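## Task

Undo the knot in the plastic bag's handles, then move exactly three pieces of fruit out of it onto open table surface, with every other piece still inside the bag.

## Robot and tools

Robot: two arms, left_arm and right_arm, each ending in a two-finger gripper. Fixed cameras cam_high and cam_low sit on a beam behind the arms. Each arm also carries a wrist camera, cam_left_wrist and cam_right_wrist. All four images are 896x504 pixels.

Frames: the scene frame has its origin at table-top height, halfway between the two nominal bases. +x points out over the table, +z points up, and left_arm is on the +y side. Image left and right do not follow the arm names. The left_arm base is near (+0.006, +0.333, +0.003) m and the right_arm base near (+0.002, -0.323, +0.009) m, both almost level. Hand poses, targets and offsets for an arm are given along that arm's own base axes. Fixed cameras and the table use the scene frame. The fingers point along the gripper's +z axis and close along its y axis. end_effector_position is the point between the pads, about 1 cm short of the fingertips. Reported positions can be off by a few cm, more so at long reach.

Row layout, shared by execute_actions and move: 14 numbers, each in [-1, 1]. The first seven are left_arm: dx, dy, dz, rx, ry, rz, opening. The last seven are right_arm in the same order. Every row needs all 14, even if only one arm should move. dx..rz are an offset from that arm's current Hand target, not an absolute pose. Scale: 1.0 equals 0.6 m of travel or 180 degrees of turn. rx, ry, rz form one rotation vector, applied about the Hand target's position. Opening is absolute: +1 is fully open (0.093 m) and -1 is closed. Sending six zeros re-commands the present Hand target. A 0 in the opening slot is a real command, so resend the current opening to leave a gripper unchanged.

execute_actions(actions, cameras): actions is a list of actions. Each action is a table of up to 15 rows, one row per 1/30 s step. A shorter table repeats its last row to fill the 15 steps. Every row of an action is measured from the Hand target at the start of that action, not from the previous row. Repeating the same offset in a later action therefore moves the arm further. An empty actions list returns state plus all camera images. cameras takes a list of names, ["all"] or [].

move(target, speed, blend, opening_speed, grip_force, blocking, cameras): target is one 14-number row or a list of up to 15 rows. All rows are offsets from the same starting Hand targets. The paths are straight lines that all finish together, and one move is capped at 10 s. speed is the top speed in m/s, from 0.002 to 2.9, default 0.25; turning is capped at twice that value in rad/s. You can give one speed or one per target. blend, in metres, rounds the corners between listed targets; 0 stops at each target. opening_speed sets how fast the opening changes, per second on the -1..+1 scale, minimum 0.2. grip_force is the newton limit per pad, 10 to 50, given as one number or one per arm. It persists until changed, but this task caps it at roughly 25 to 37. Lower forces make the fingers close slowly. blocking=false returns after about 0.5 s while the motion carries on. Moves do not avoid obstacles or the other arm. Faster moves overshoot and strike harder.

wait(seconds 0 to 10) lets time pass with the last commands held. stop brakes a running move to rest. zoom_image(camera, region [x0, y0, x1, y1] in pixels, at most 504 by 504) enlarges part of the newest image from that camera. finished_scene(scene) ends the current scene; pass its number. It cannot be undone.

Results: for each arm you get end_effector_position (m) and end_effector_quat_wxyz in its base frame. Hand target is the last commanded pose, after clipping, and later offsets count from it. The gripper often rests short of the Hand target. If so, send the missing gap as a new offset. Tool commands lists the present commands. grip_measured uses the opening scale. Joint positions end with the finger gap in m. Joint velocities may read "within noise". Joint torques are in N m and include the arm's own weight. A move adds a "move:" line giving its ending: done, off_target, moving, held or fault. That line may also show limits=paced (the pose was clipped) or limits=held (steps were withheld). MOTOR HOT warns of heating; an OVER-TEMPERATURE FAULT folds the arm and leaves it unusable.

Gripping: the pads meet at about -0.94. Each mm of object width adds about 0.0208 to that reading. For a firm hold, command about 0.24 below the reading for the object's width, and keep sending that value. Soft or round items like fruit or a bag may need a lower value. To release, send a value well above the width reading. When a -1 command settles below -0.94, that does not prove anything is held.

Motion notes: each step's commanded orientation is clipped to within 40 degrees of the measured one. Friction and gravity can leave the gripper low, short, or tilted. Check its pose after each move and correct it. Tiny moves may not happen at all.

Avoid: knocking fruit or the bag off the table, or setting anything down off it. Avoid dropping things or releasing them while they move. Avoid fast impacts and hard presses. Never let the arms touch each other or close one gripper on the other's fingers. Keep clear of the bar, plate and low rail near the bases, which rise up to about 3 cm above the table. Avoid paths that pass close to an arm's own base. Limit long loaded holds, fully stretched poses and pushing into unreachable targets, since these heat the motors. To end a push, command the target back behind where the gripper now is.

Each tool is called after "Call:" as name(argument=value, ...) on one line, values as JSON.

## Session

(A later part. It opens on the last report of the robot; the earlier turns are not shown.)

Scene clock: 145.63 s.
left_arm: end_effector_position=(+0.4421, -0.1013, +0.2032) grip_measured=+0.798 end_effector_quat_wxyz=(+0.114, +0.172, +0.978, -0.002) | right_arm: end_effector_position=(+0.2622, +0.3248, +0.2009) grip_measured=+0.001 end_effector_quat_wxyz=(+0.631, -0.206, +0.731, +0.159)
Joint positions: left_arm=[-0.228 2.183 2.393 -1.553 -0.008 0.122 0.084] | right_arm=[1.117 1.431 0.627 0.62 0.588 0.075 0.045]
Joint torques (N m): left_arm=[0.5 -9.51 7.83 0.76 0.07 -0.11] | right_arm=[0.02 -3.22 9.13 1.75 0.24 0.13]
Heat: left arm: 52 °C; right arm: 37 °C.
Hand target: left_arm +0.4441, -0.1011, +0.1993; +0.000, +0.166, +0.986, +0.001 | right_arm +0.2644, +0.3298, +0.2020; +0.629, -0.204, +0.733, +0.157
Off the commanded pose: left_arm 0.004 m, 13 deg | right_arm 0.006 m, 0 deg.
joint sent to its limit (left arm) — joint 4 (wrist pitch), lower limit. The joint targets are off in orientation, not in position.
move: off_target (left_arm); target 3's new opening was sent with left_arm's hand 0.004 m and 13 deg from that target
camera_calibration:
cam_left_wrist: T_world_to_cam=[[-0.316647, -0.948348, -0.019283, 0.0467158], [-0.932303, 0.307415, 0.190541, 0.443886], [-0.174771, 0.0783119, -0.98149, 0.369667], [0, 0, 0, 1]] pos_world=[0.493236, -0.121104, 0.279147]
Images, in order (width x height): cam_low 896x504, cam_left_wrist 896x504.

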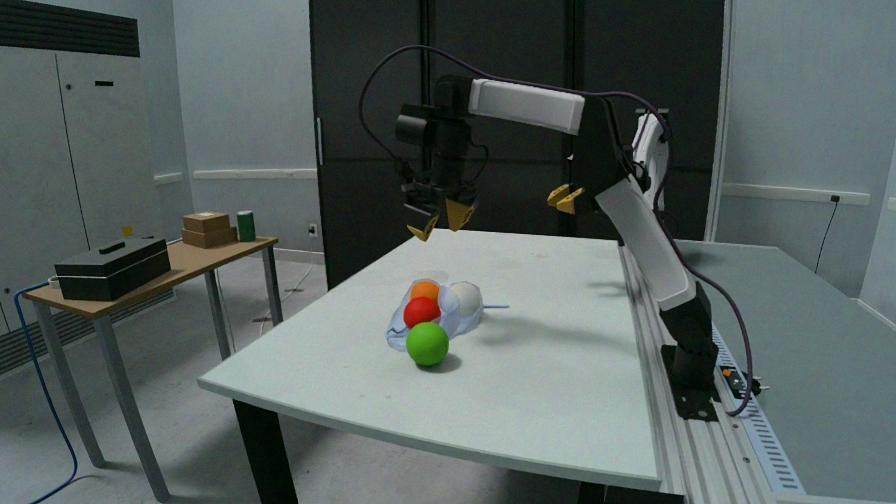

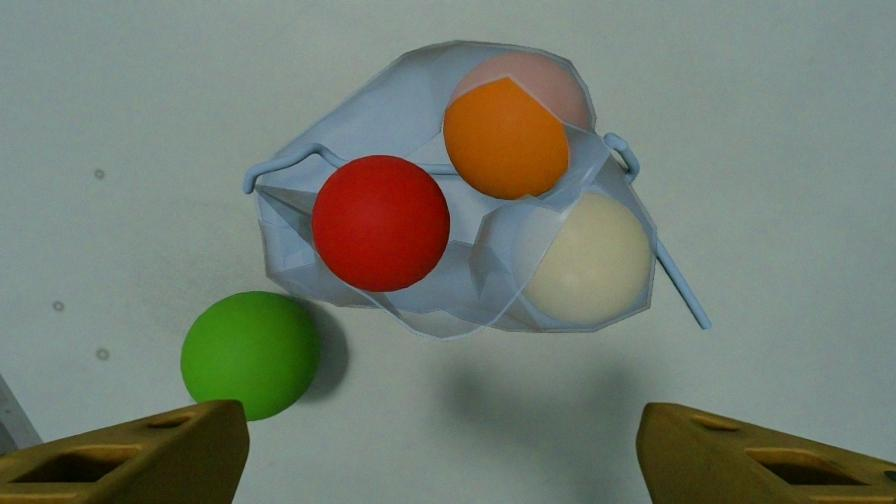

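Call:
move(target=[[0.055,0.045,-0.12,0,0,0,0.8,0,0,0,0,0,0,0],[0.055,0.045,-0.27,0,0,0,0.8,0,0,0,0,0,0,0],[0.055,0.045,-0.27,0,0,0,-0.2,0,0,0,0,0,0,0],[0.055,0.045,-0.05,0,0,0,-0.2,0,0,0,0,0,0,0]], speed=[0.2,0.1,0.1,0.08], cameras=["cam_left_wrist","cam_low"])

Scene clock: 151.93 s.
left_arm: end_effector_position=(+0.4792, -0.0727, +0.1458) grip_measured=+0.334 end_effector_quat_wxyz=(+0.076, +0.159, +0.984, +0.004) | right_arm: end_effector_position=(+0.2622, +0.3248, +0.2009) grip_measured=+0.001 end_effector_quat_wxyz=(+0.631, -0.206, +0.731, +0.159)
Joint positions: left_arm=[-0.153 2.391 2.523 -1.551 -0.008 0.167 0.061] | right_arm=[1.117 1.431 0.627 0.62 0.588 0.075 0.045]
Joint torques (N m): left_arm=[0.09 -15.66 7.91 0.59 0.11 0.14] | right_arm=[0.06 -3.21 9.21 1.73 0.27 0.14]
Heat: left arm: 52 °C; right arm: 37 °C.
Hand target: left_arm +0.4771, -0.0741, +0.1691; +0.000, +0.166, +0.986, +0.001 | right_arm +0.2644, +0.3298, +0.2020; +0.629, -0.204, +0.733, +0.157
Off the commanded pose: left_arm 0.024 m, 9 deg | right_arm 0.006 m, 0 deg.
joint sent to its limit (left arm) — joint 4 (wrist pitch), lower limit. The joint targets are off in orientation, not in position.
move: off_target (left_arm); target 3's new opening was sent with left_arm's hand 0.012 m and 1 deg from that target
camera_calibration:
cam_left_wrist: T_world_to_cam=[[-0.28895, -0.957159, -0.0188181, 0.0704571], [-0.924588, 0.273911, 0.264781, 0.463782], [-0.248283, 0.0939074, -0.964125, 0.351319], [0, 0, 0, 1]] pos_world=[0.536393, -0.0925879, 0.217241]
Images, in order (width x height): cam_low 896x504, cam_left_wrist 896x504.

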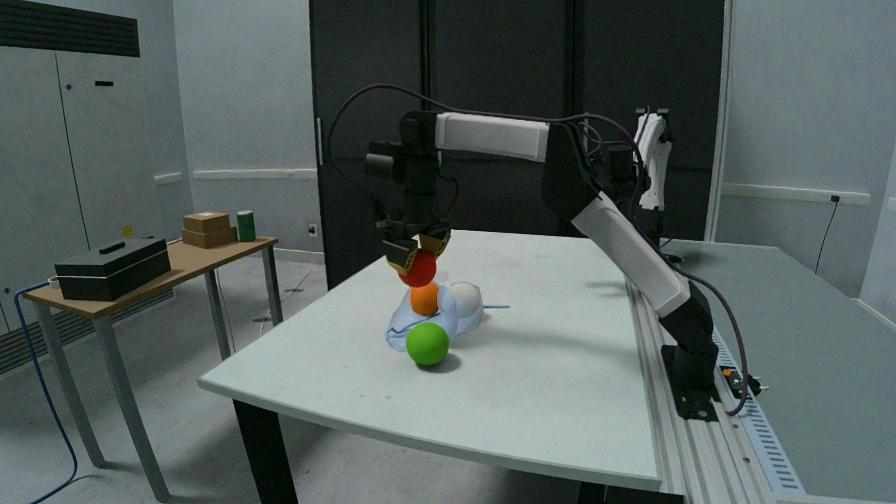

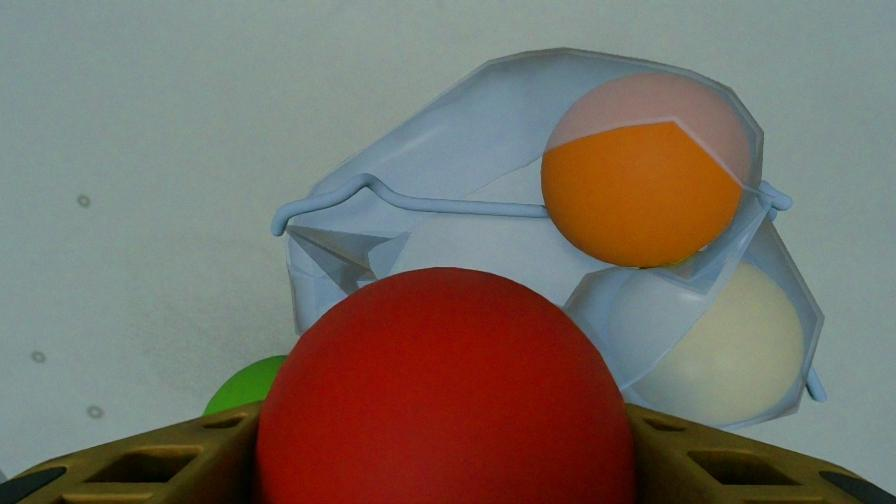

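Call:
move(target=[[-0.262,0.0735,0.02,0,0,0,-0.2,0,0,0,0,0,0,0],[-0.262,0.0735,-0.222,0,0,0,-0.2,0,0,0,0,0,0,0]], speed=[0.2,0.1], cameras=["cam_low","cam_right_wrist"])

Call:
zoom_image(camera="cam_low", region=[400, 200, 620, 400])

Scene clock: 155.77 s.
left_arm: end_effector_position=(+0.3156, -0.0296, +0.0436) grip_measured=+0.334 end_effector_quat_wxyz=(-0.006, +0.161, +0.987, +0.004) | right_arm: end_effector_position=(+0.2622, +0.3248, +0.2009) grip_measured=+0.001 end_effector_quat_wxyz=(+0.631, -0.206, +0.731, +0.159)
Joint positions: left_arm=[-0.098 1.808 1.228 -1.002 -0.008 0.226 0.061] | right_arm=[1.117 1.431 0.627 0.62 0.588 0.075 0.045]
Joint torques (N m): left_arm=[0.49 -6.99 4.6 0.81 0.11 0.14] | right_arm=[0.1 -3.22 9.16 1.71 0.25 0.12]
Heat: left arm: 52 °C; right arm: 38 °C.
Hand target: left_arm +0.3201, -0.0301, +0.0360; +0.000, +0.166, +0.986, +0.001 | right_arm +0.2644, +0.3298, +0.2020; +0.629, -0.204, +0.733, +0.157
Off the commanded pose: left_arm 0.009 m, 1 deg | right_arm 0.006 m, 0 deg.
move: done
camera_calibration:
cam_right_wrist: T_world_to_cam=[[0.478871, -0.876448, 0.0502102, 0.144585], [-0.475926, -0.307244, -0.824072, 0.429716], [0.737684, 0.370728, -0.564255, -0.111009], [0, 0, 0, 1]] pos_world=[0.217165, 0.299904, 0.28422]
Images, in order (width x height): cam_low 896x504, cam_right_wrist 896x504.

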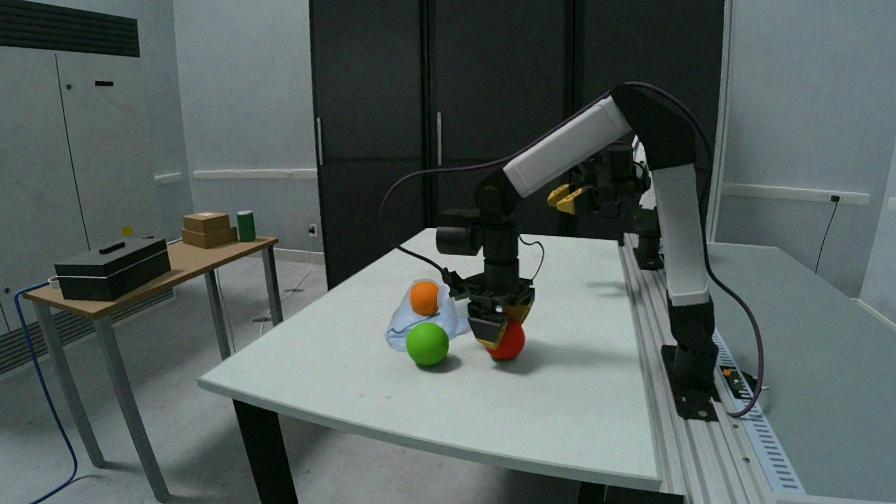

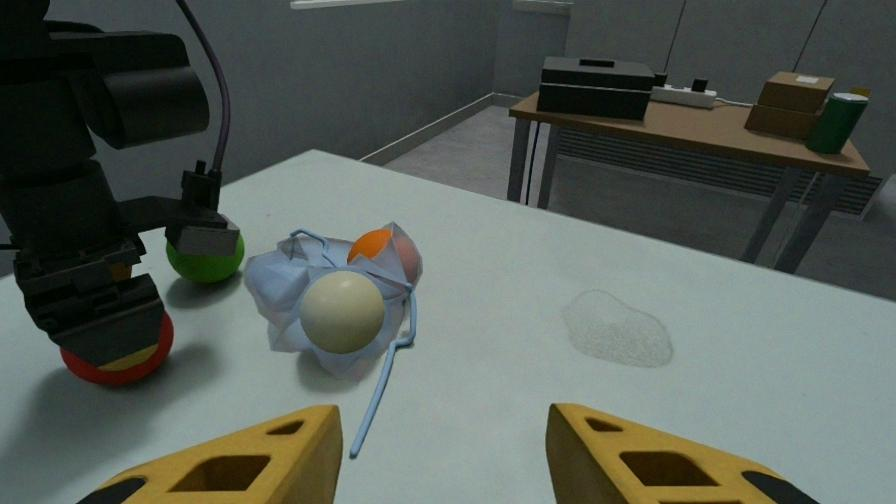

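Scaled by 2.291 from the camera's 896x504 image, which has a finer 1280x720 frame.

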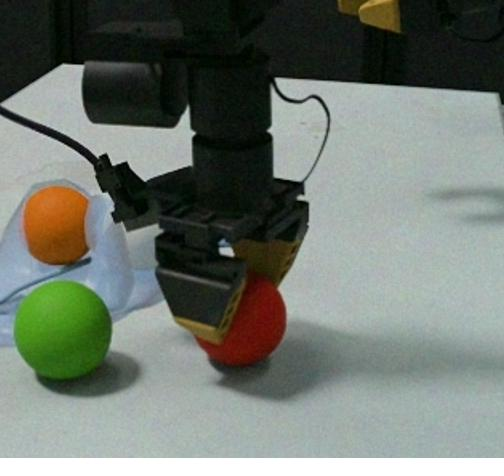

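Call:
move(target=[[0,0,-0.012,0,0,0,-0.2,0,0,0,0,0,0,0]], speed=0.05)

Call:
move(target=[0,0,0.01,0,0,0,0.9,0,0,0,0,0,0,0], opening_speed=0.5)

Call:
move(target=[[0,0,0.25,0,0,0,0.8,0,0,0,0,0,0,0],[0.25,-0.16,0.28,0,0,0,0.8,0,0,0,0,0,0,0]], speed=[0.12,0.25], cameras=["cam_left_wrist","cam_low"])

Scene clock: 157.07 s.
left_arm: end_effector_position=(+0.3159, -0.0296, +0.0423) grip_measured=+0.334 end_effector_quat_wxyz=(-0.004, +0.161, +0.987, +0.004) | right_arm: end_effector_position=(+0.2622, +0.3248, +0.2009) grip_measured=+0.001 end_effector_quat_wxyz=(+0.631, -0.206, +0.731, +0.159)
Joint positions: left_arm=[-0.098 1.808 1.222 -0.993 -0.008 0.226 0.061] | right_arm=[1.117 1.431 0.627 0.62 0.588 0.075 0.045]
Joint torques (N m): left_arm=[0.51 -6.35 3.49 1 0.11 0.16] | right_arm=[0.16 -3.23 9.2 1.72 0.25 0.13]
Heat: left arm: 51 °C; right arm: 38 °C.
Hand target: left_arm +0.3201, -0.0301, +0.0288; +0.000, +0.166, +0.986, +0.001 | right_arm +0.2644, +0.3298, +0.2020; +0.629, -0.204, +0.733, +0.157
Off the commanded pose: left_arm 0.014 m, 1 deg | right_arm 0.006 m, 0 deg.
move: off_target (left_arm)

Scene clock: 159.47 s.
left_arm: end_effector_position=(+0.3210, -0.0301, +0.0424) grip_measured=+0.898 end_effector_quat_wxyz=(+0.006, +0.162, +0.987, +0.004) | right_arm: end_effector_position=(+0.2622, +0.3248, +0.2009) grip_measured=+0.001 end_effector_quat_wxyz=(+0.631, -0.206, +0.731, +0.159)
Joint positions: left_arm=[-0.098 1.808 1.222 -0.972 -0.008 0.227 0.088] | right_arm=[1.117 1.431 0.627 0.62 0.588 0.075 0.045]
Joint torques (N m): left_arm=[0.49 -6.95 4.86 0.62 0.1 0.14] | right_arm=[0.01 -3.21 9.24 1.74 0.24 0.15]
Heat: left arm: 50 °C; right arm: 38 °C.
Hand target: left_arm +0.3201, -0.0301, +0.0348; +0.000, +0.166, +0.986, +0.001 | right_arm +0.2644, +0.3298, +0.2020; +0.629, -0.204, +0.733, +0.157
Off the commanded pose: left_arm 0.008 m, 1 deg | right_arm 0.006 m, 0 deg.
move: done

Scene clock: 162.67 s.
left_arm: end_effector_position=(+0.4687, -0.1209, +0.2059) grip_measured=+0.802 end_effector_quat_wxyz=(+0.148, +0.167, +0.975, -0.009) | right_arm: end_effector_position=(+0.2622, +0.3248, +0.2009) grip_measured=+0.001 end_effector_quat_wxyz=(+0.631, -0.206, +0.731, +0.159)
Joint positions: left_arm=[-0.255 2.295 2.58 -1.559 -0.008 0.085 0.084] | right_arm=[1.117 1.431 0.627 0.62 0.588 0.075 0.045]
Joint torques (N m): left_arm=[-0.43 -10.47 7.61 0.96 0.05 -0.12] | right_arm=[0.08 -3.21 9.2 1.73 0.26 0.16]
Heat: left arm: 50 °C; right arm: 38 °C.
Hand target: left_arm +0.4701, -0.1260, +0.2028; +0.000, +0.166, +0.986, +0.001 | right_arm +0.2644, +0.3298, +0.2020; +0.629, -0.204, +0.733, +0.157
Off the commanded pose: left_arm 0.006 m, 17 deg | right_arm 0.006 m, 0 deg.
joint sent to its limit (left arm) — joint 4 (wrist pitch), lower limit. The joint targets are off in orientation, not in position.
move: off_target (left_arm)
camera_calibration:
cam_left_wrist: T_world_to_cam=[[-0.307643, -0.951383, -0.0150702, 0.0311383], [-0.945043, 0.303674, 0.12114, 0.494082], [-0.110674, 0.0515098, -0.992521, 0.347538], [0, 0, 0, 1]] pos_world=[0.514971, -0.138317, 0.285555]
Images, in order (width x height): cam_low 896x504, cam_left_wrist 896x504.

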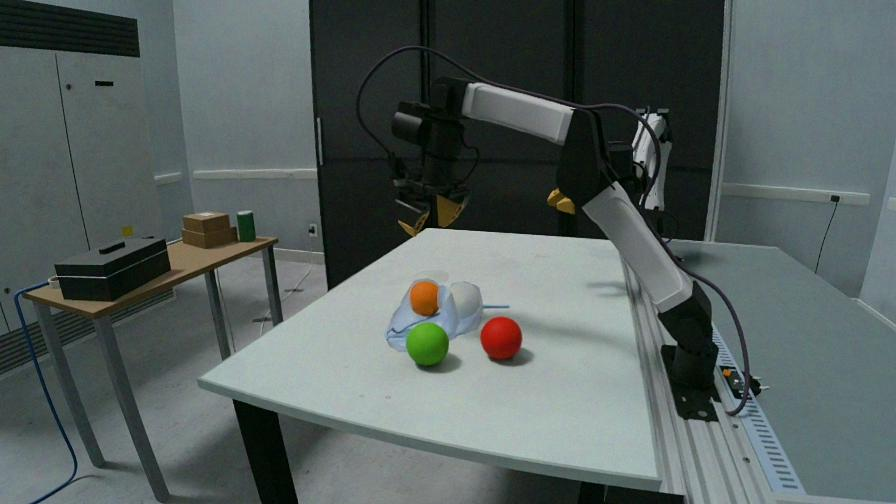

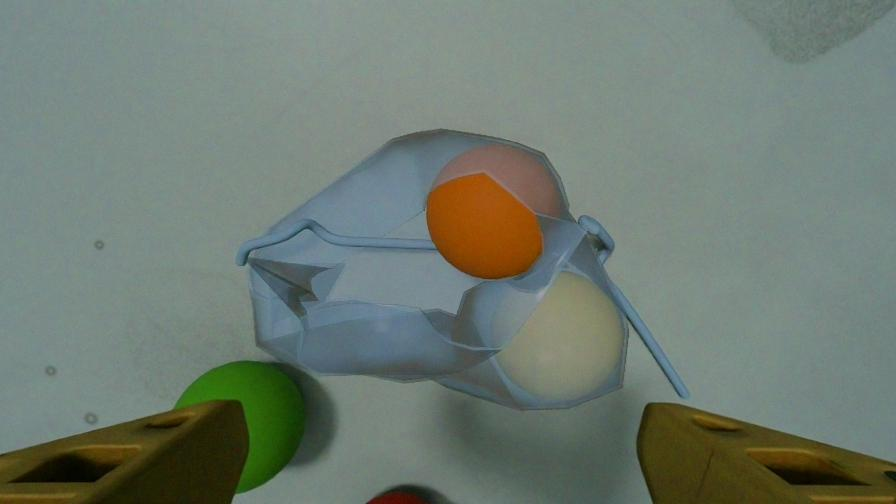

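Call:
move(target=[[0.045,-0.05,-0.11,0,0,-0.111,0.8,0,0,0,0,0,0,0]], cameras=["cam_left_wrist"])

Scene clock: 165.47 s.
left_arm: end_effector_position=(+0.4977, -0.1475, +0.1412) grip_measured=+0.802 end_effector_quat_wxyz=(+0.117, +0.319, +0.940, +0.008) | right_arm: end_effector_position=(+0.2622, +0.3248, +0.2009) grip_measured=+0.001 end_effector_quat_wxyz=(+0.631, -0.206, +0.731, +0.159)
Joint positions: left_arm=[-0.29 2.535 2.758 -1.559 -0.007 0.364 0.084] | right_arm=[1.117 1.431 0.627 0.62 0.588 0.075 0.045]
Joint torques (N m): left_arm=[-0.96 -11.86 7.69 0.84 0.11 0.11] | right_arm=[0.1 -3.18 9.26 1.73 0.25 0.13]
Heat: left arm: 49 °C; right arm: 38 °C.
Hand target: left_arm +0.4970, -0.1560, +0.1367; +0.000, +0.334, +0.942, +0.001 | right_arm +0.2644, +0.3298, +0.2020; +0.629, -0.204, +0.733, +0.157
Off the commanded pose: left_arm 0.010 m, 14 deg | right_arm 0.006 m, 0 deg.
joint sent to its limit (left arm) — joint 4 (wrist pitch), lower limit. The joint targets are off in orientation, not in position.
move: off_target (left_arm)
camera_calibration:
cam_left_wrist: T_world_to_cam=[[-0.580424, -0.810972, -0.0737013, 0.17849], [-0.805824, 0.558979, 0.195423, 0.495236], [-0.117285, 0.172819, -0.977946, 0.30695], [0, 0, 0, 1]] pos_world=[0.538673, -0.185122, 0.216554]
Images, in order (width x height): cam_left_wrist 896x504.

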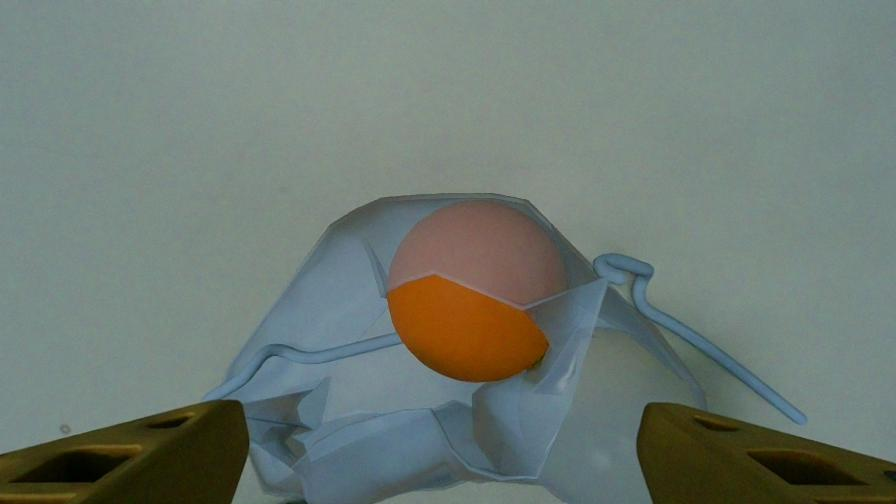

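Call:
move(target=[[-0.01,0.002,-0.168,0,0,0,0.8,0,0,0,0,0,0,0],[-0.01,0.002,-0.168,0,0,0,-0.2,0,0,0,0,0,0,0],[-0.01,0.002,0.05,0,0,0,-0.2,0,0,0,0,0,0,0]], speed=[0.08,0.1,0.08], cameras=["cam_left_wrist","cam_low","cam_right_wrist"])

Scene clock: 171.20 s.
left_arm: end_effector_position=(+0.4973, -0.1474, +0.1476) grip_measured=+0.478 end_effector_quat_wxyz=(+0.124, +0.319, +0.940, +0.008) | right_arm: end_effector_position=(+0.2622, +0.3248, +0.2008) grip_measured=+0.001 end_effector_quat_wxyz=(+0.631, -0.206, +0.731, +0.159)
Joint positions: left_arm=[-0.29 2.522 2.758 -1.559 -0.007 0.365 0.068] | right_arm=[1.117 1.431 0.627 0.619 0.588 0.075 0.045]
Joint torques (N m): left_arm=[-1.05 -16.42 5.55 0.85 0.11 0.13] | right_arm=[0.05 -3.19 9.22 1.73 0.28 0.13]
Heat: left arm: 51 °C; right arm: 38 °C.
Hand target: left_arm +0.4910, -0.1549, +0.1667; +0.000, +0.334, +0.942, +0.001 | right_arm +0.2644, +0.3298, +0.2019; +0.629, -0.204, +0.733, +0.157
Off the commanded pose: left_arm 0.021 m, 14 deg | right_arm 0.006 m, 0 deg.
joint sent to its limit (left arm) — joint 4 (wrist pitch), lower limit. The joint targets are off in orientation, not in position.
move: off_target (left_arm); target 2's new opening was sent with left_arm's hand 0.011 m and 3 deg from that target
camera_calibration:
cam_left_wrist: T_world_to_cam=[[-0.580094, -0.810798, -0.0780909, 0.179423], [-0.807769, 0.560271, 0.183316, 0.496575], [-0.10488, 0.16942, -0.979947, 0.306828], [0, 0, 0, 1]] pos_world=[0.53738, -0.184724, 0.223656]
cam_right_wrist: T_world_to_cam=[[0.478865, -0.87644, 0.0504206, 0.14453], [-0.476042, -0.307496, -0.823911, 0.429689], [0.737613, 0.37054, -0.564471, -0.110932], [0, 0, 0, 1]] pos_world=[0.217165, 0.299904, 0.284121]
Images, in order (width x height): cam_low 896x504, cam_left_wrist 896x504, cam_right_wrist 896x504.

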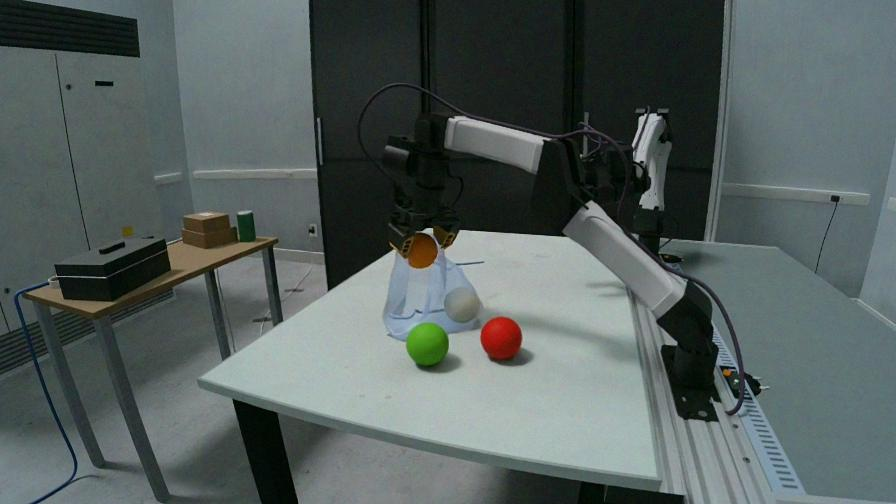

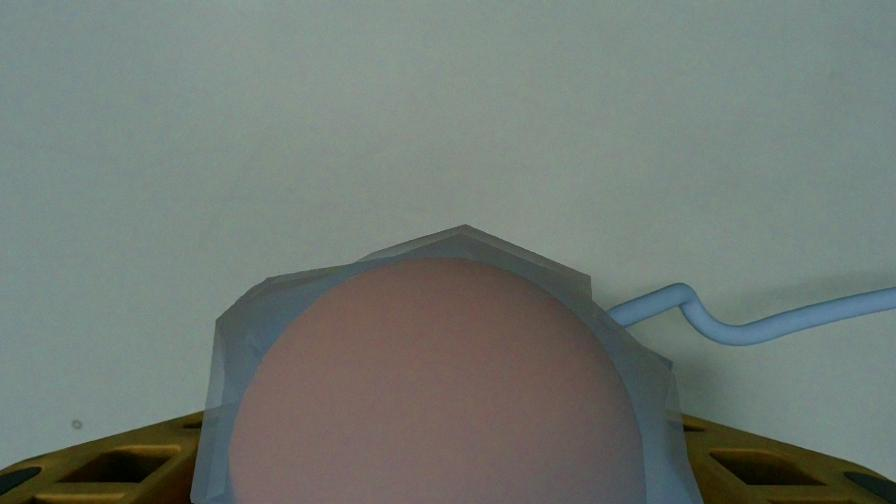

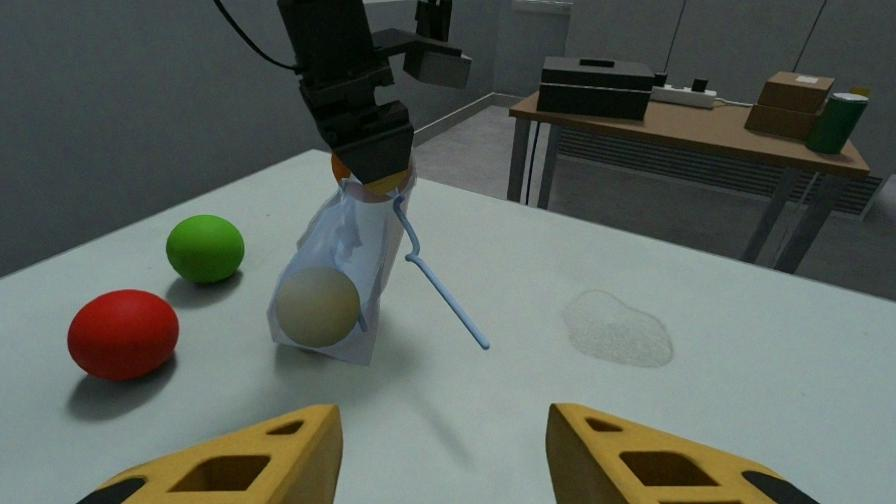

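Call:
move(target=[[0.0,0,-0.21,0,0,0,-0.2,0,0,0,0,0,0,0]], speed=0.1)

Call:
move(target=[0,0,0.01,0,0,0,0.8,0,0,0,0,0,0,0], opening_speed=0.5)

Call:
move(target=[[0,0,0.25,0,0,0,0.8,0,0,0,0,0,0,0],[-0.08,0.02,0.28,0,0,0.111,0.8,0,0,0,0,0,0,0]], speed=[0.12,0.25], cameras=["cam_left_wrist","cam_low","cam_right_wrist"])

Scene clock: 174.73 s.
left_arm: end_effector_position=(+0.4925, -0.1460, +0.0437) grip_measured=+0.478 end_effector_quat_wxyz=(+0.018, +0.322, +0.947, +0.004) | right_arm: end_effector_position=(+0.2622, +0.3248, +0.2008) grip_measured=+0.001 end_effector_quat_wxyz=(+0.631, -0.206, +0.731, +0.159)
Joint positions: left_arm=[-0.29 2.726 2.749 -1.559 -0.007 0.365 0.068] | right_arm=[1.117 1.431 0.627 0.619 0.588 0.075 0.045]
Joint torques (N m): left_arm=[-1.02 -13.08 7.9 0.43 0.11 0.12] | right_arm=[0.03 -3.25 9.21 1.75 0.27 0.12]
Heat: left arm: 51 °C; right arm: 38 °C.
Hand target: left_arm +0.4911, -0.1549, +0.0407; +0.000, +0.334, +0.942, +0.001 | right_arm +0.2644, +0.3298, +0.2019; +0.629, -0.204, +0.733, +0.157
Off the commanded pose: left_arm 0.010 m, 3 deg | right_arm 0.006 m, 0 deg.
joint sent to its limit (left arm) — joint 4 (wrist pitch), lower limit. The joint targets still meet the commanded pose.
move: off_target (left_arm)

Scene clock: 176.93 s.
left_arm: end_effector_position=(+0.4925, -0.1460, +0.0437) grip_measured=+0.798 end_effector_quat_wxyz=(+0.018, +0.322, +0.947, +0.004) | right_arm: end_effector_position=(+0.2622, +0.3248, +0.2008) grip_measured=+0.001 end_effector_quat_wxyz=(+0.631, -0.206, +0.731, +0.159)
Joint positions: left_arm=[-0.29 2.726 2.749 -1.559 -0.007 0.365 0.084] | right_arm=[1.117 1.431 0.627 0.619 0.588 0.075 0.045]
Joint torques (N m): left_arm=[-1.05 -14.17 7.35 0.43 0.09 0.13] | right_arm=[0.08 -3.19 9.18 1.75 0.28 0.13]
Heat: left arm: 51 °C; right arm: 38 °C.
Hand target: left_arm +0.4911, -0.1549, +0.0467; +0.000, +0.334, +0.942, +0.001 | right_arm +0.2644, +0.3298, +0.2019; +0.629, -0.204, +0.733, +0.157
Off the commanded pose: left_arm 0.009 m, 3 deg | right_arm 0.006 m, 0 deg.
joint sent to its limit (left arm) — joint 4 (wrist pitch), lower limit. The joint targets still meet the commanded pose.
move: off_target (left_arm)

Scene clock: 180.30 s.
left_arm: end_effector_position=(+0.4519, -0.1386, +0.2037) grip_measured=+0.798 end_effector_quat_wxyz=(+0.132, +0.166, +0.977, -0.012) | right_arm: end_effector_position=(+0.2622, +0.3248, +0.2008) grip_measured=+0.001 end_effector_quat_wxyz=(+0.631, -0.206, +0.731, +0.159)
Joint positions: left_arm=[-0.301 2.255 2.509 -1.559 -0.011 0.036 0.084] | right_arm=[1.117 1.431 0.627 0.619 0.588 0.075 0.045]
Joint torques (N m): left_arm=[-0.83 -14.49 4.46 0.91 0.07 -0.1] | right_arm=[0.18 -3.21 9.24 1.75 0.23 0.14]
Heat: left arm: 52 °C; right arm: 38 °C.
Hand target: left_arm +0.4431, -0.1429, +0.2148; +0.000, +0.166, +0.986, +0.001 | right_arm +0.2644, +0.3298, +0.2019; +0.629, -0.204, +0.733, +0.157
Off the commanded pose: left_arm 0.015 m, 15 deg | right_arm 0.006 m, 0 deg.
joint sent to its limit (left arm) — joint 4 (wrist pitch), lower limit. The joint targets are off in orientation, not in position.
move: off_target (left_arm)
camera_calibration:
cam_left_wrist: T_world_to_cam=[[-0.306069, -0.952004, -0.00328761, 0.00594748], [-0.941194, 0.302071, 0.151351, 0.475701], [-0.143094, 0.0494182, -0.988475, 0.357852], [0, 0, 0, 1]] pos_world=[0.500753, -0.155718, 0.281749]
cam_right_wrist: T_world_to_cam=[[0.478865, -0.87644, 0.0504206, 0.14453], [-0.476042, -0.307496, -0.823911, 0.429689], [0.737613, 0.37054, -0.564471, -0.110932], [0, 0, 0, 1]] pos_world=[0.217165, 0.299904, 0.284121]
Images, in order (width x height): cam_low 896x504, cam_left_wrist 896x504, cam_right_wrist 896x504.

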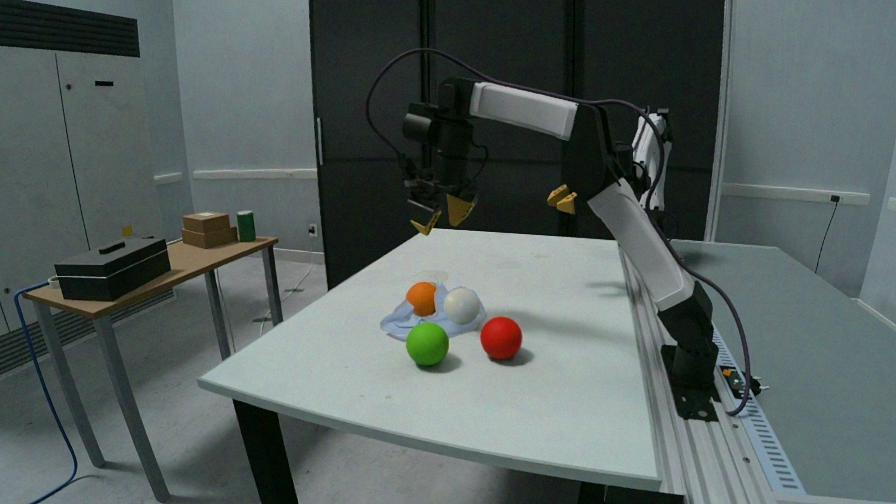

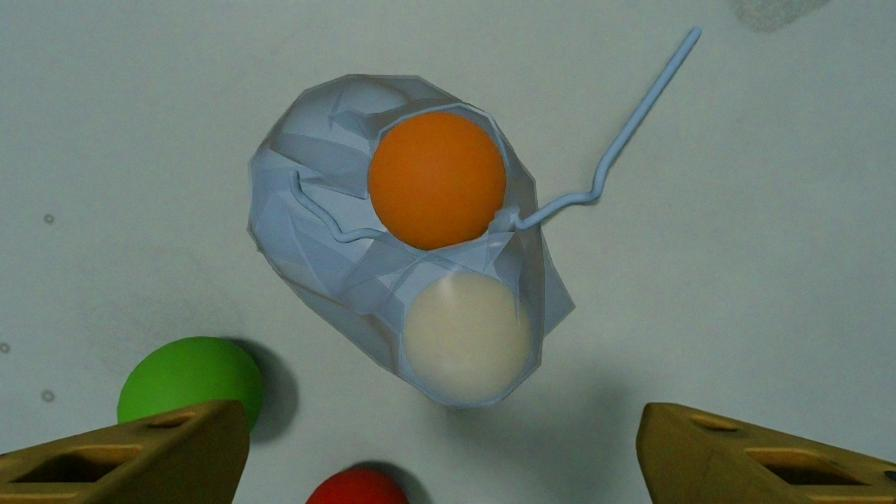

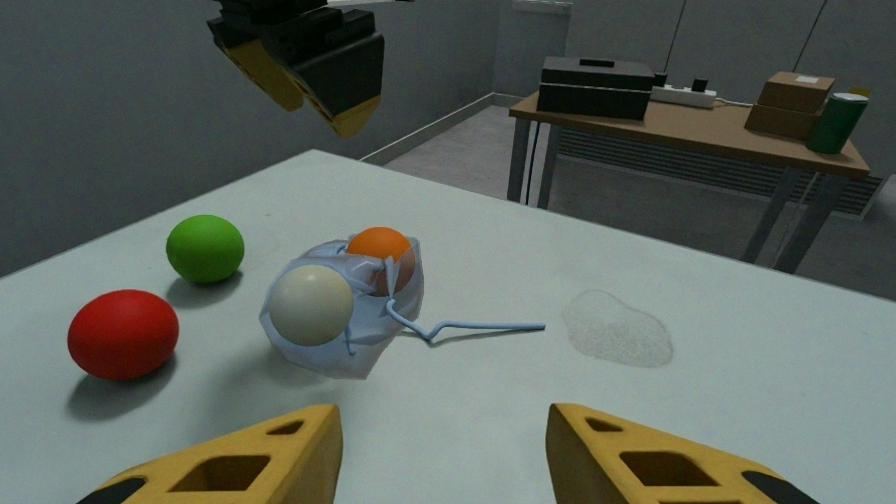

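Call:
move(target=[[0.1,-0.022,-0.13,0,0,0,0.62,0,0,0,0,0,0,0],[0.1,-0.022,-0.297,0,0,0,0.62,0,0,0,0,0,0,0],[0.1,-0.022,-0.297,0,0,0,-0.2,0,0,0,0,0,0,0],[0.1,-0.022,0.03,0,0,0,-0.2,0,0,0,0,0,0,0]], speed=[0.2,0.1,0.1,0.08], cameras=["cam_left_wrist","cam_low"])

Scene clock: 189.67 s.
left_arm: end_effector_position=(+0.5003, -0.1536, +0.2052) grip_measured=+0.365 end_effector_quat_wxyz=(+0.198, +0.163, +0.966, -0.021) | right_arm: end_effector_position=(+0.2622, +0.3248, +0.2008) grip_measured=+0.001 end_effector_quat_wxyz=(+0.631, -0.206, +0.731, +0.159)
Joint positions: left_arm=[-0.301 2.457 2.843 -1.556 -0.011 0.035 0.063] | right_arm=[1.117 1.431 0.627 0.619 0.588 0.075 0.045]
Joint torques (N m): left_arm=[0.18 -15.73 7.57 1.4 0.1 0] | right_arm=[0.12 -3.17 9.22 1.74 0.24 0.14]
Heat: left arm: 54 °C; right arm: 38 °C.
Hand target: left_arm +0.5031, -0.1561, +0.2329; +0.000, +0.166, +0.986, +0.001 | right_arm +0.2644, +0.3298, +0.2019; +0.629, -0.204, +0.733, +0.157
Off the commanded pose: left_arm 0.028 m, 23 deg | right_arm 0.006 m, 0 deg.
elbow stopped short (left arm): the move would have taken joint 3 (elbow) straighter than the controller allows.
move: off_target (left_arm); target 3's new opening was sent with left_arm's hand 0.007 m and 4 deg from that target
camera_calibration:
cam_left_wrist: T_world_to_cam=[[-0.304915, -0.95237, -0.00427216, 0.00603697], [-0.952266, 0.304806, 0.0168427, 0.559169], [-0.0147383, 0.0092038, -0.999849, 0.298908], [0, 0, 0, 1]] pos_world=[0.538723, -0.167439, 0.289471]
Images, in order (width x height): cam_low 896x504, cam_left_wrist 896x504.

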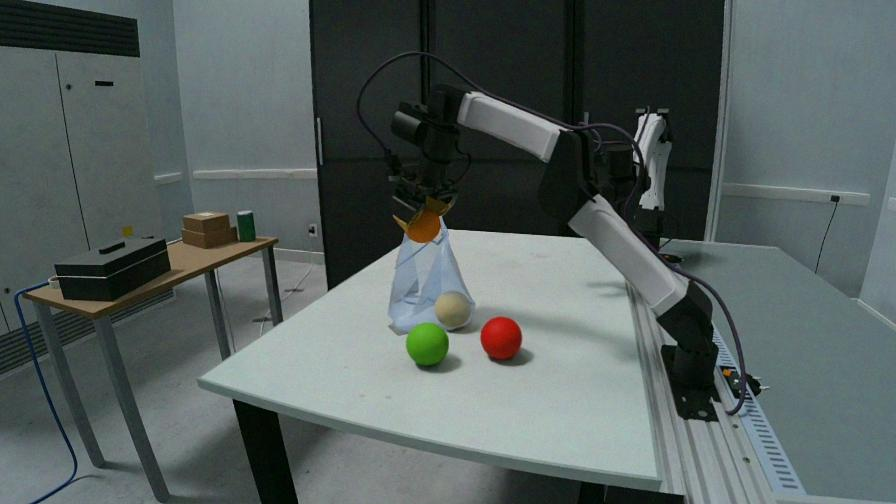

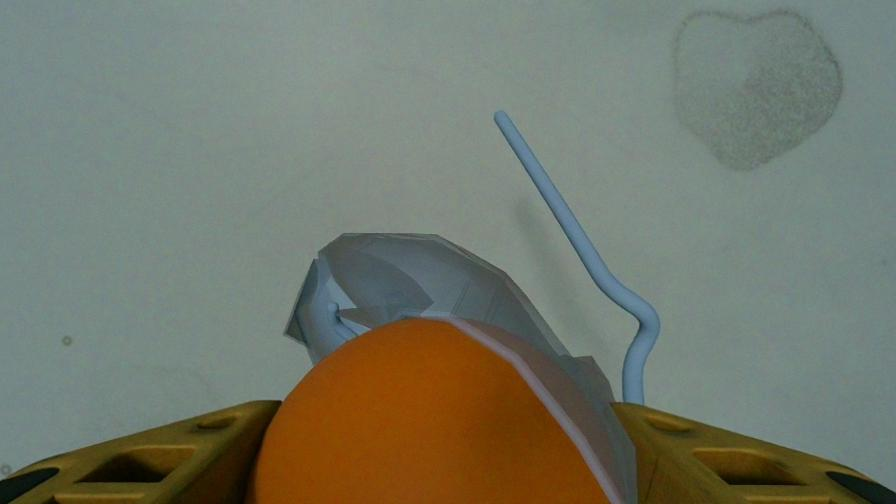

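Call:
move(target=[[0.0,0.08,-0.13,0,0,0,-0.2,0,0,0,0,0,0,0],[0.05,0.23,-0.2,0,0,0,-0.2,0,0,0,0,0,0,0],[0.05,0.23,-0.325,0,0,0,-0.2,0,0,0,0,0,0,0]], speed=0.1, blend=[0.03,0.02,0], cameras=["cam_left_wrist","cam_low"])

Scene clock: 195.23 s.
left_arm: end_effector_position=(+0.5287, -0.0166, +0.0463) grip_measured=+0.365 end_effector_quat_wxyz=(+0.047, +0.159, +0.986, +0.009) | right_arm: end_effector_position=(+0.2622, +0.3248, +0.2008) grip_measured=+0.001 end_effector_quat_wxyz=(+0.631, -0.206, +0.731, +0.159)
Joint positions: left_arm=[-0.033 2.772 2.849 -1.552 -0.006 0.286 0.063] | right_arm=[1.117 1.431 0.627 0.619 0.588 0.075 0.045]
Joint torques (N m): left_arm=[0.13 -12.59 7.31 0.74 0.09 0.12] | right_arm=[0.06 -3.14 9.21 1.73 0.26 0.13]
Heat: left arm: 54 °C; right arm: 38 °C.
Hand target: left_arm +0.5330, -0.0181, +0.0377; +0.000, +0.166, +0.986, +0.001 | right_arm +0.2644, +0.3298, +0.2019; +0.629, -0.204, +0.733, +0.157
Off the commanded pose: left_arm 0.010 m, 5 deg | right_arm 0.006 m, 0 deg.
elbow stopped short (left arm): the move would have taken joint 3 (elbow) straighter than the controller allows.
move: off_target (left_arm)
camera_calibration:
cam_left_wrist: T_world_to_cam=[[-0.289095, -0.957089, -0.0201028, 0.136826], [-0.908496, 0.267677, 0.320912, 0.509226], [-0.301761, 0.111037, -0.946896, 0.290217], [0, 0, 0, 1]] pos_world=[0.589761, -0.0375776, 0.114139]
Images, in order (width x height): cam_low 896x504, cam_left_wrist 896x504.

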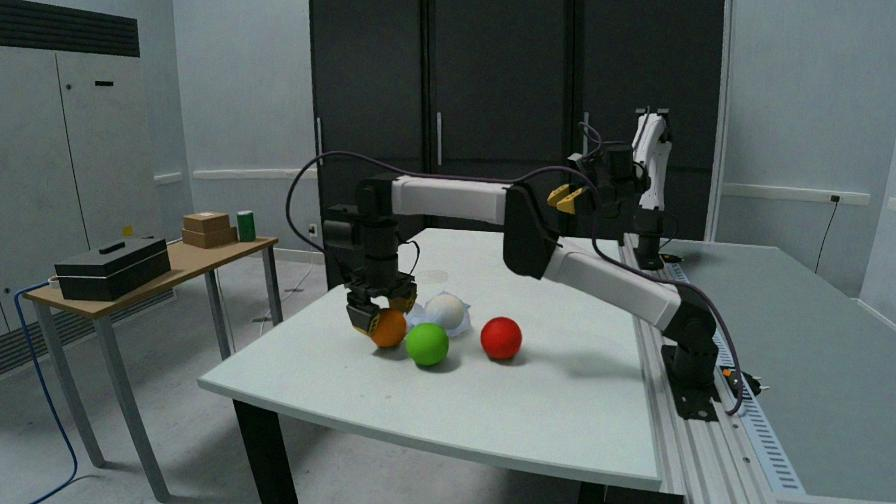

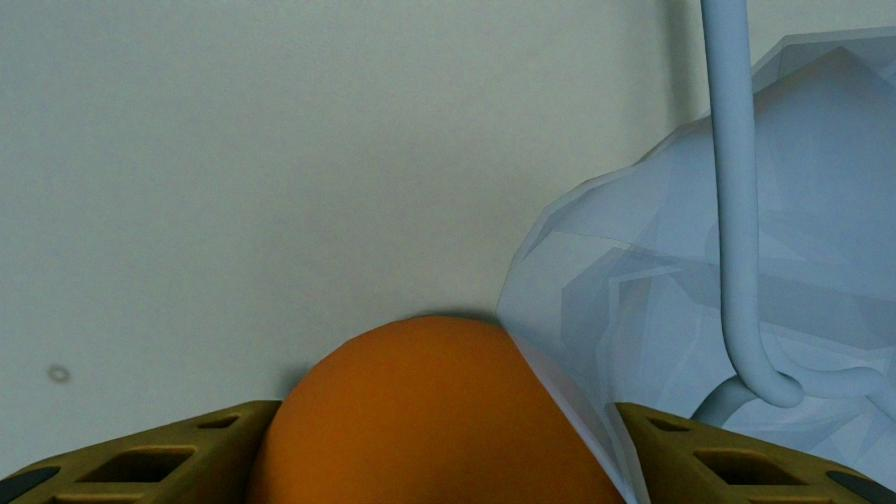

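Call:
move(target=[[0,0,0,0,0,0,0.75,0,0,0,0,0,0,0],[-0.05,0,0.3,0,0,0,0.75,0,0,0,0,0,0,0],[-0.12,0,0.3,0,0,0,0.75,0,0,0,0,0,0,0]], opening_speed=0.5, speed=[0.1,0.1,0.2], cameras=["cam_left_wrist","cam_low"])

Scene clock: 201.37 s.
left_arm: end_effector_position=(+0.4699, -0.0146, +0.2056) grip_measured=+0.748 end_effector_quat_wxyz=(+0.132, +0.157, +0.978, +0.020) | right_arm: end_effector_position=(+0.2622, +0.3248, +0.2008) grip_measured=+0.001 end_effector_quat_wxyz=(+0.631, -0.206, +0.731, +0.159)
Joint positions: left_arm=[-0.033 2.239 2.489 -1.553 -0.006 0.287 0.081] | right_arm=[1.117 1.431 0.627 0.619 0.588 0.075 0.045]
Joint torques (N m): left_arm=[-0.31 -14.58 4.51 0.85 0.1 0.07] | right_arm=[0.09 -3.18 9.21 1.73 0.27 0.14]
Heat: left arm: 56 °C; right arm: 39 °C.
Hand target: left_arm +0.4610, -0.0182, +0.2177; +0.000, +0.166, +0.986, +0.001 | right_arm +0.2644, +0.3298, +0.2019; +0.629, -0.204, +0.733, +0.157
Off the commanded pose: left_arm 0.015 m, 15 deg | right_arm 0.006 m, 0 deg.
elbow stopped short (left arm): the move would have taken joint 3 (elbow) straighter than the controller allows.
joint sent to its limit (left arm) — joint 4 (wrist pitch), lower limit. The joint targets are off in orientation, not in position.
move: off_target (left_arm)
camera_calibration:
cam_left_wrist: T_world_to_cam=[[-0.282188, -0.957235, -0.0638082, 0.130619], [-0.949733, 0.269339, 0.159575, 0.456824], [-0.135564, 0.105631, -0.985122, 0.35287], [0, 0, 0, 1]] pos_world=[0.518556, -0.0352808, 0.283057]
Images, in order (width x height): cam_low 896x504, cam_left_wrist 896x504.

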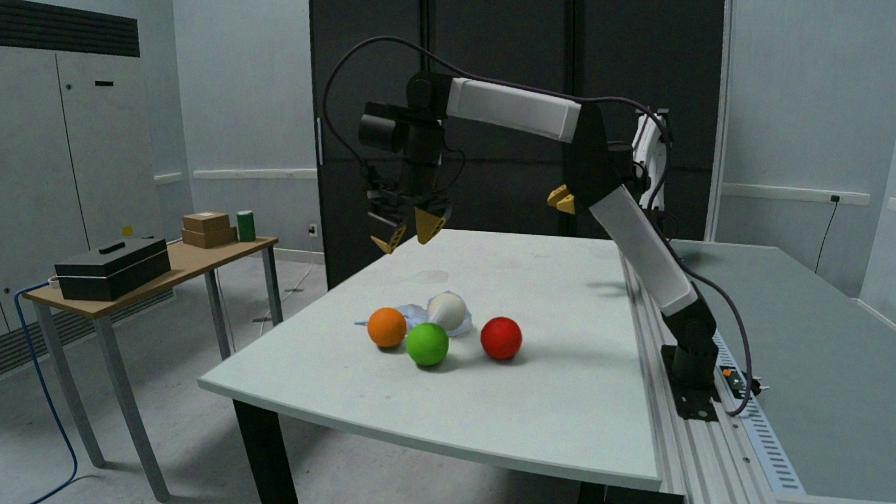

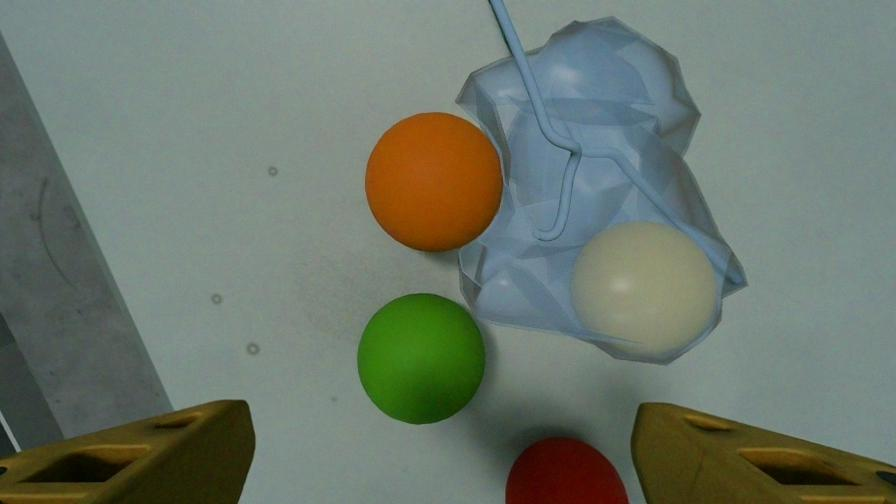

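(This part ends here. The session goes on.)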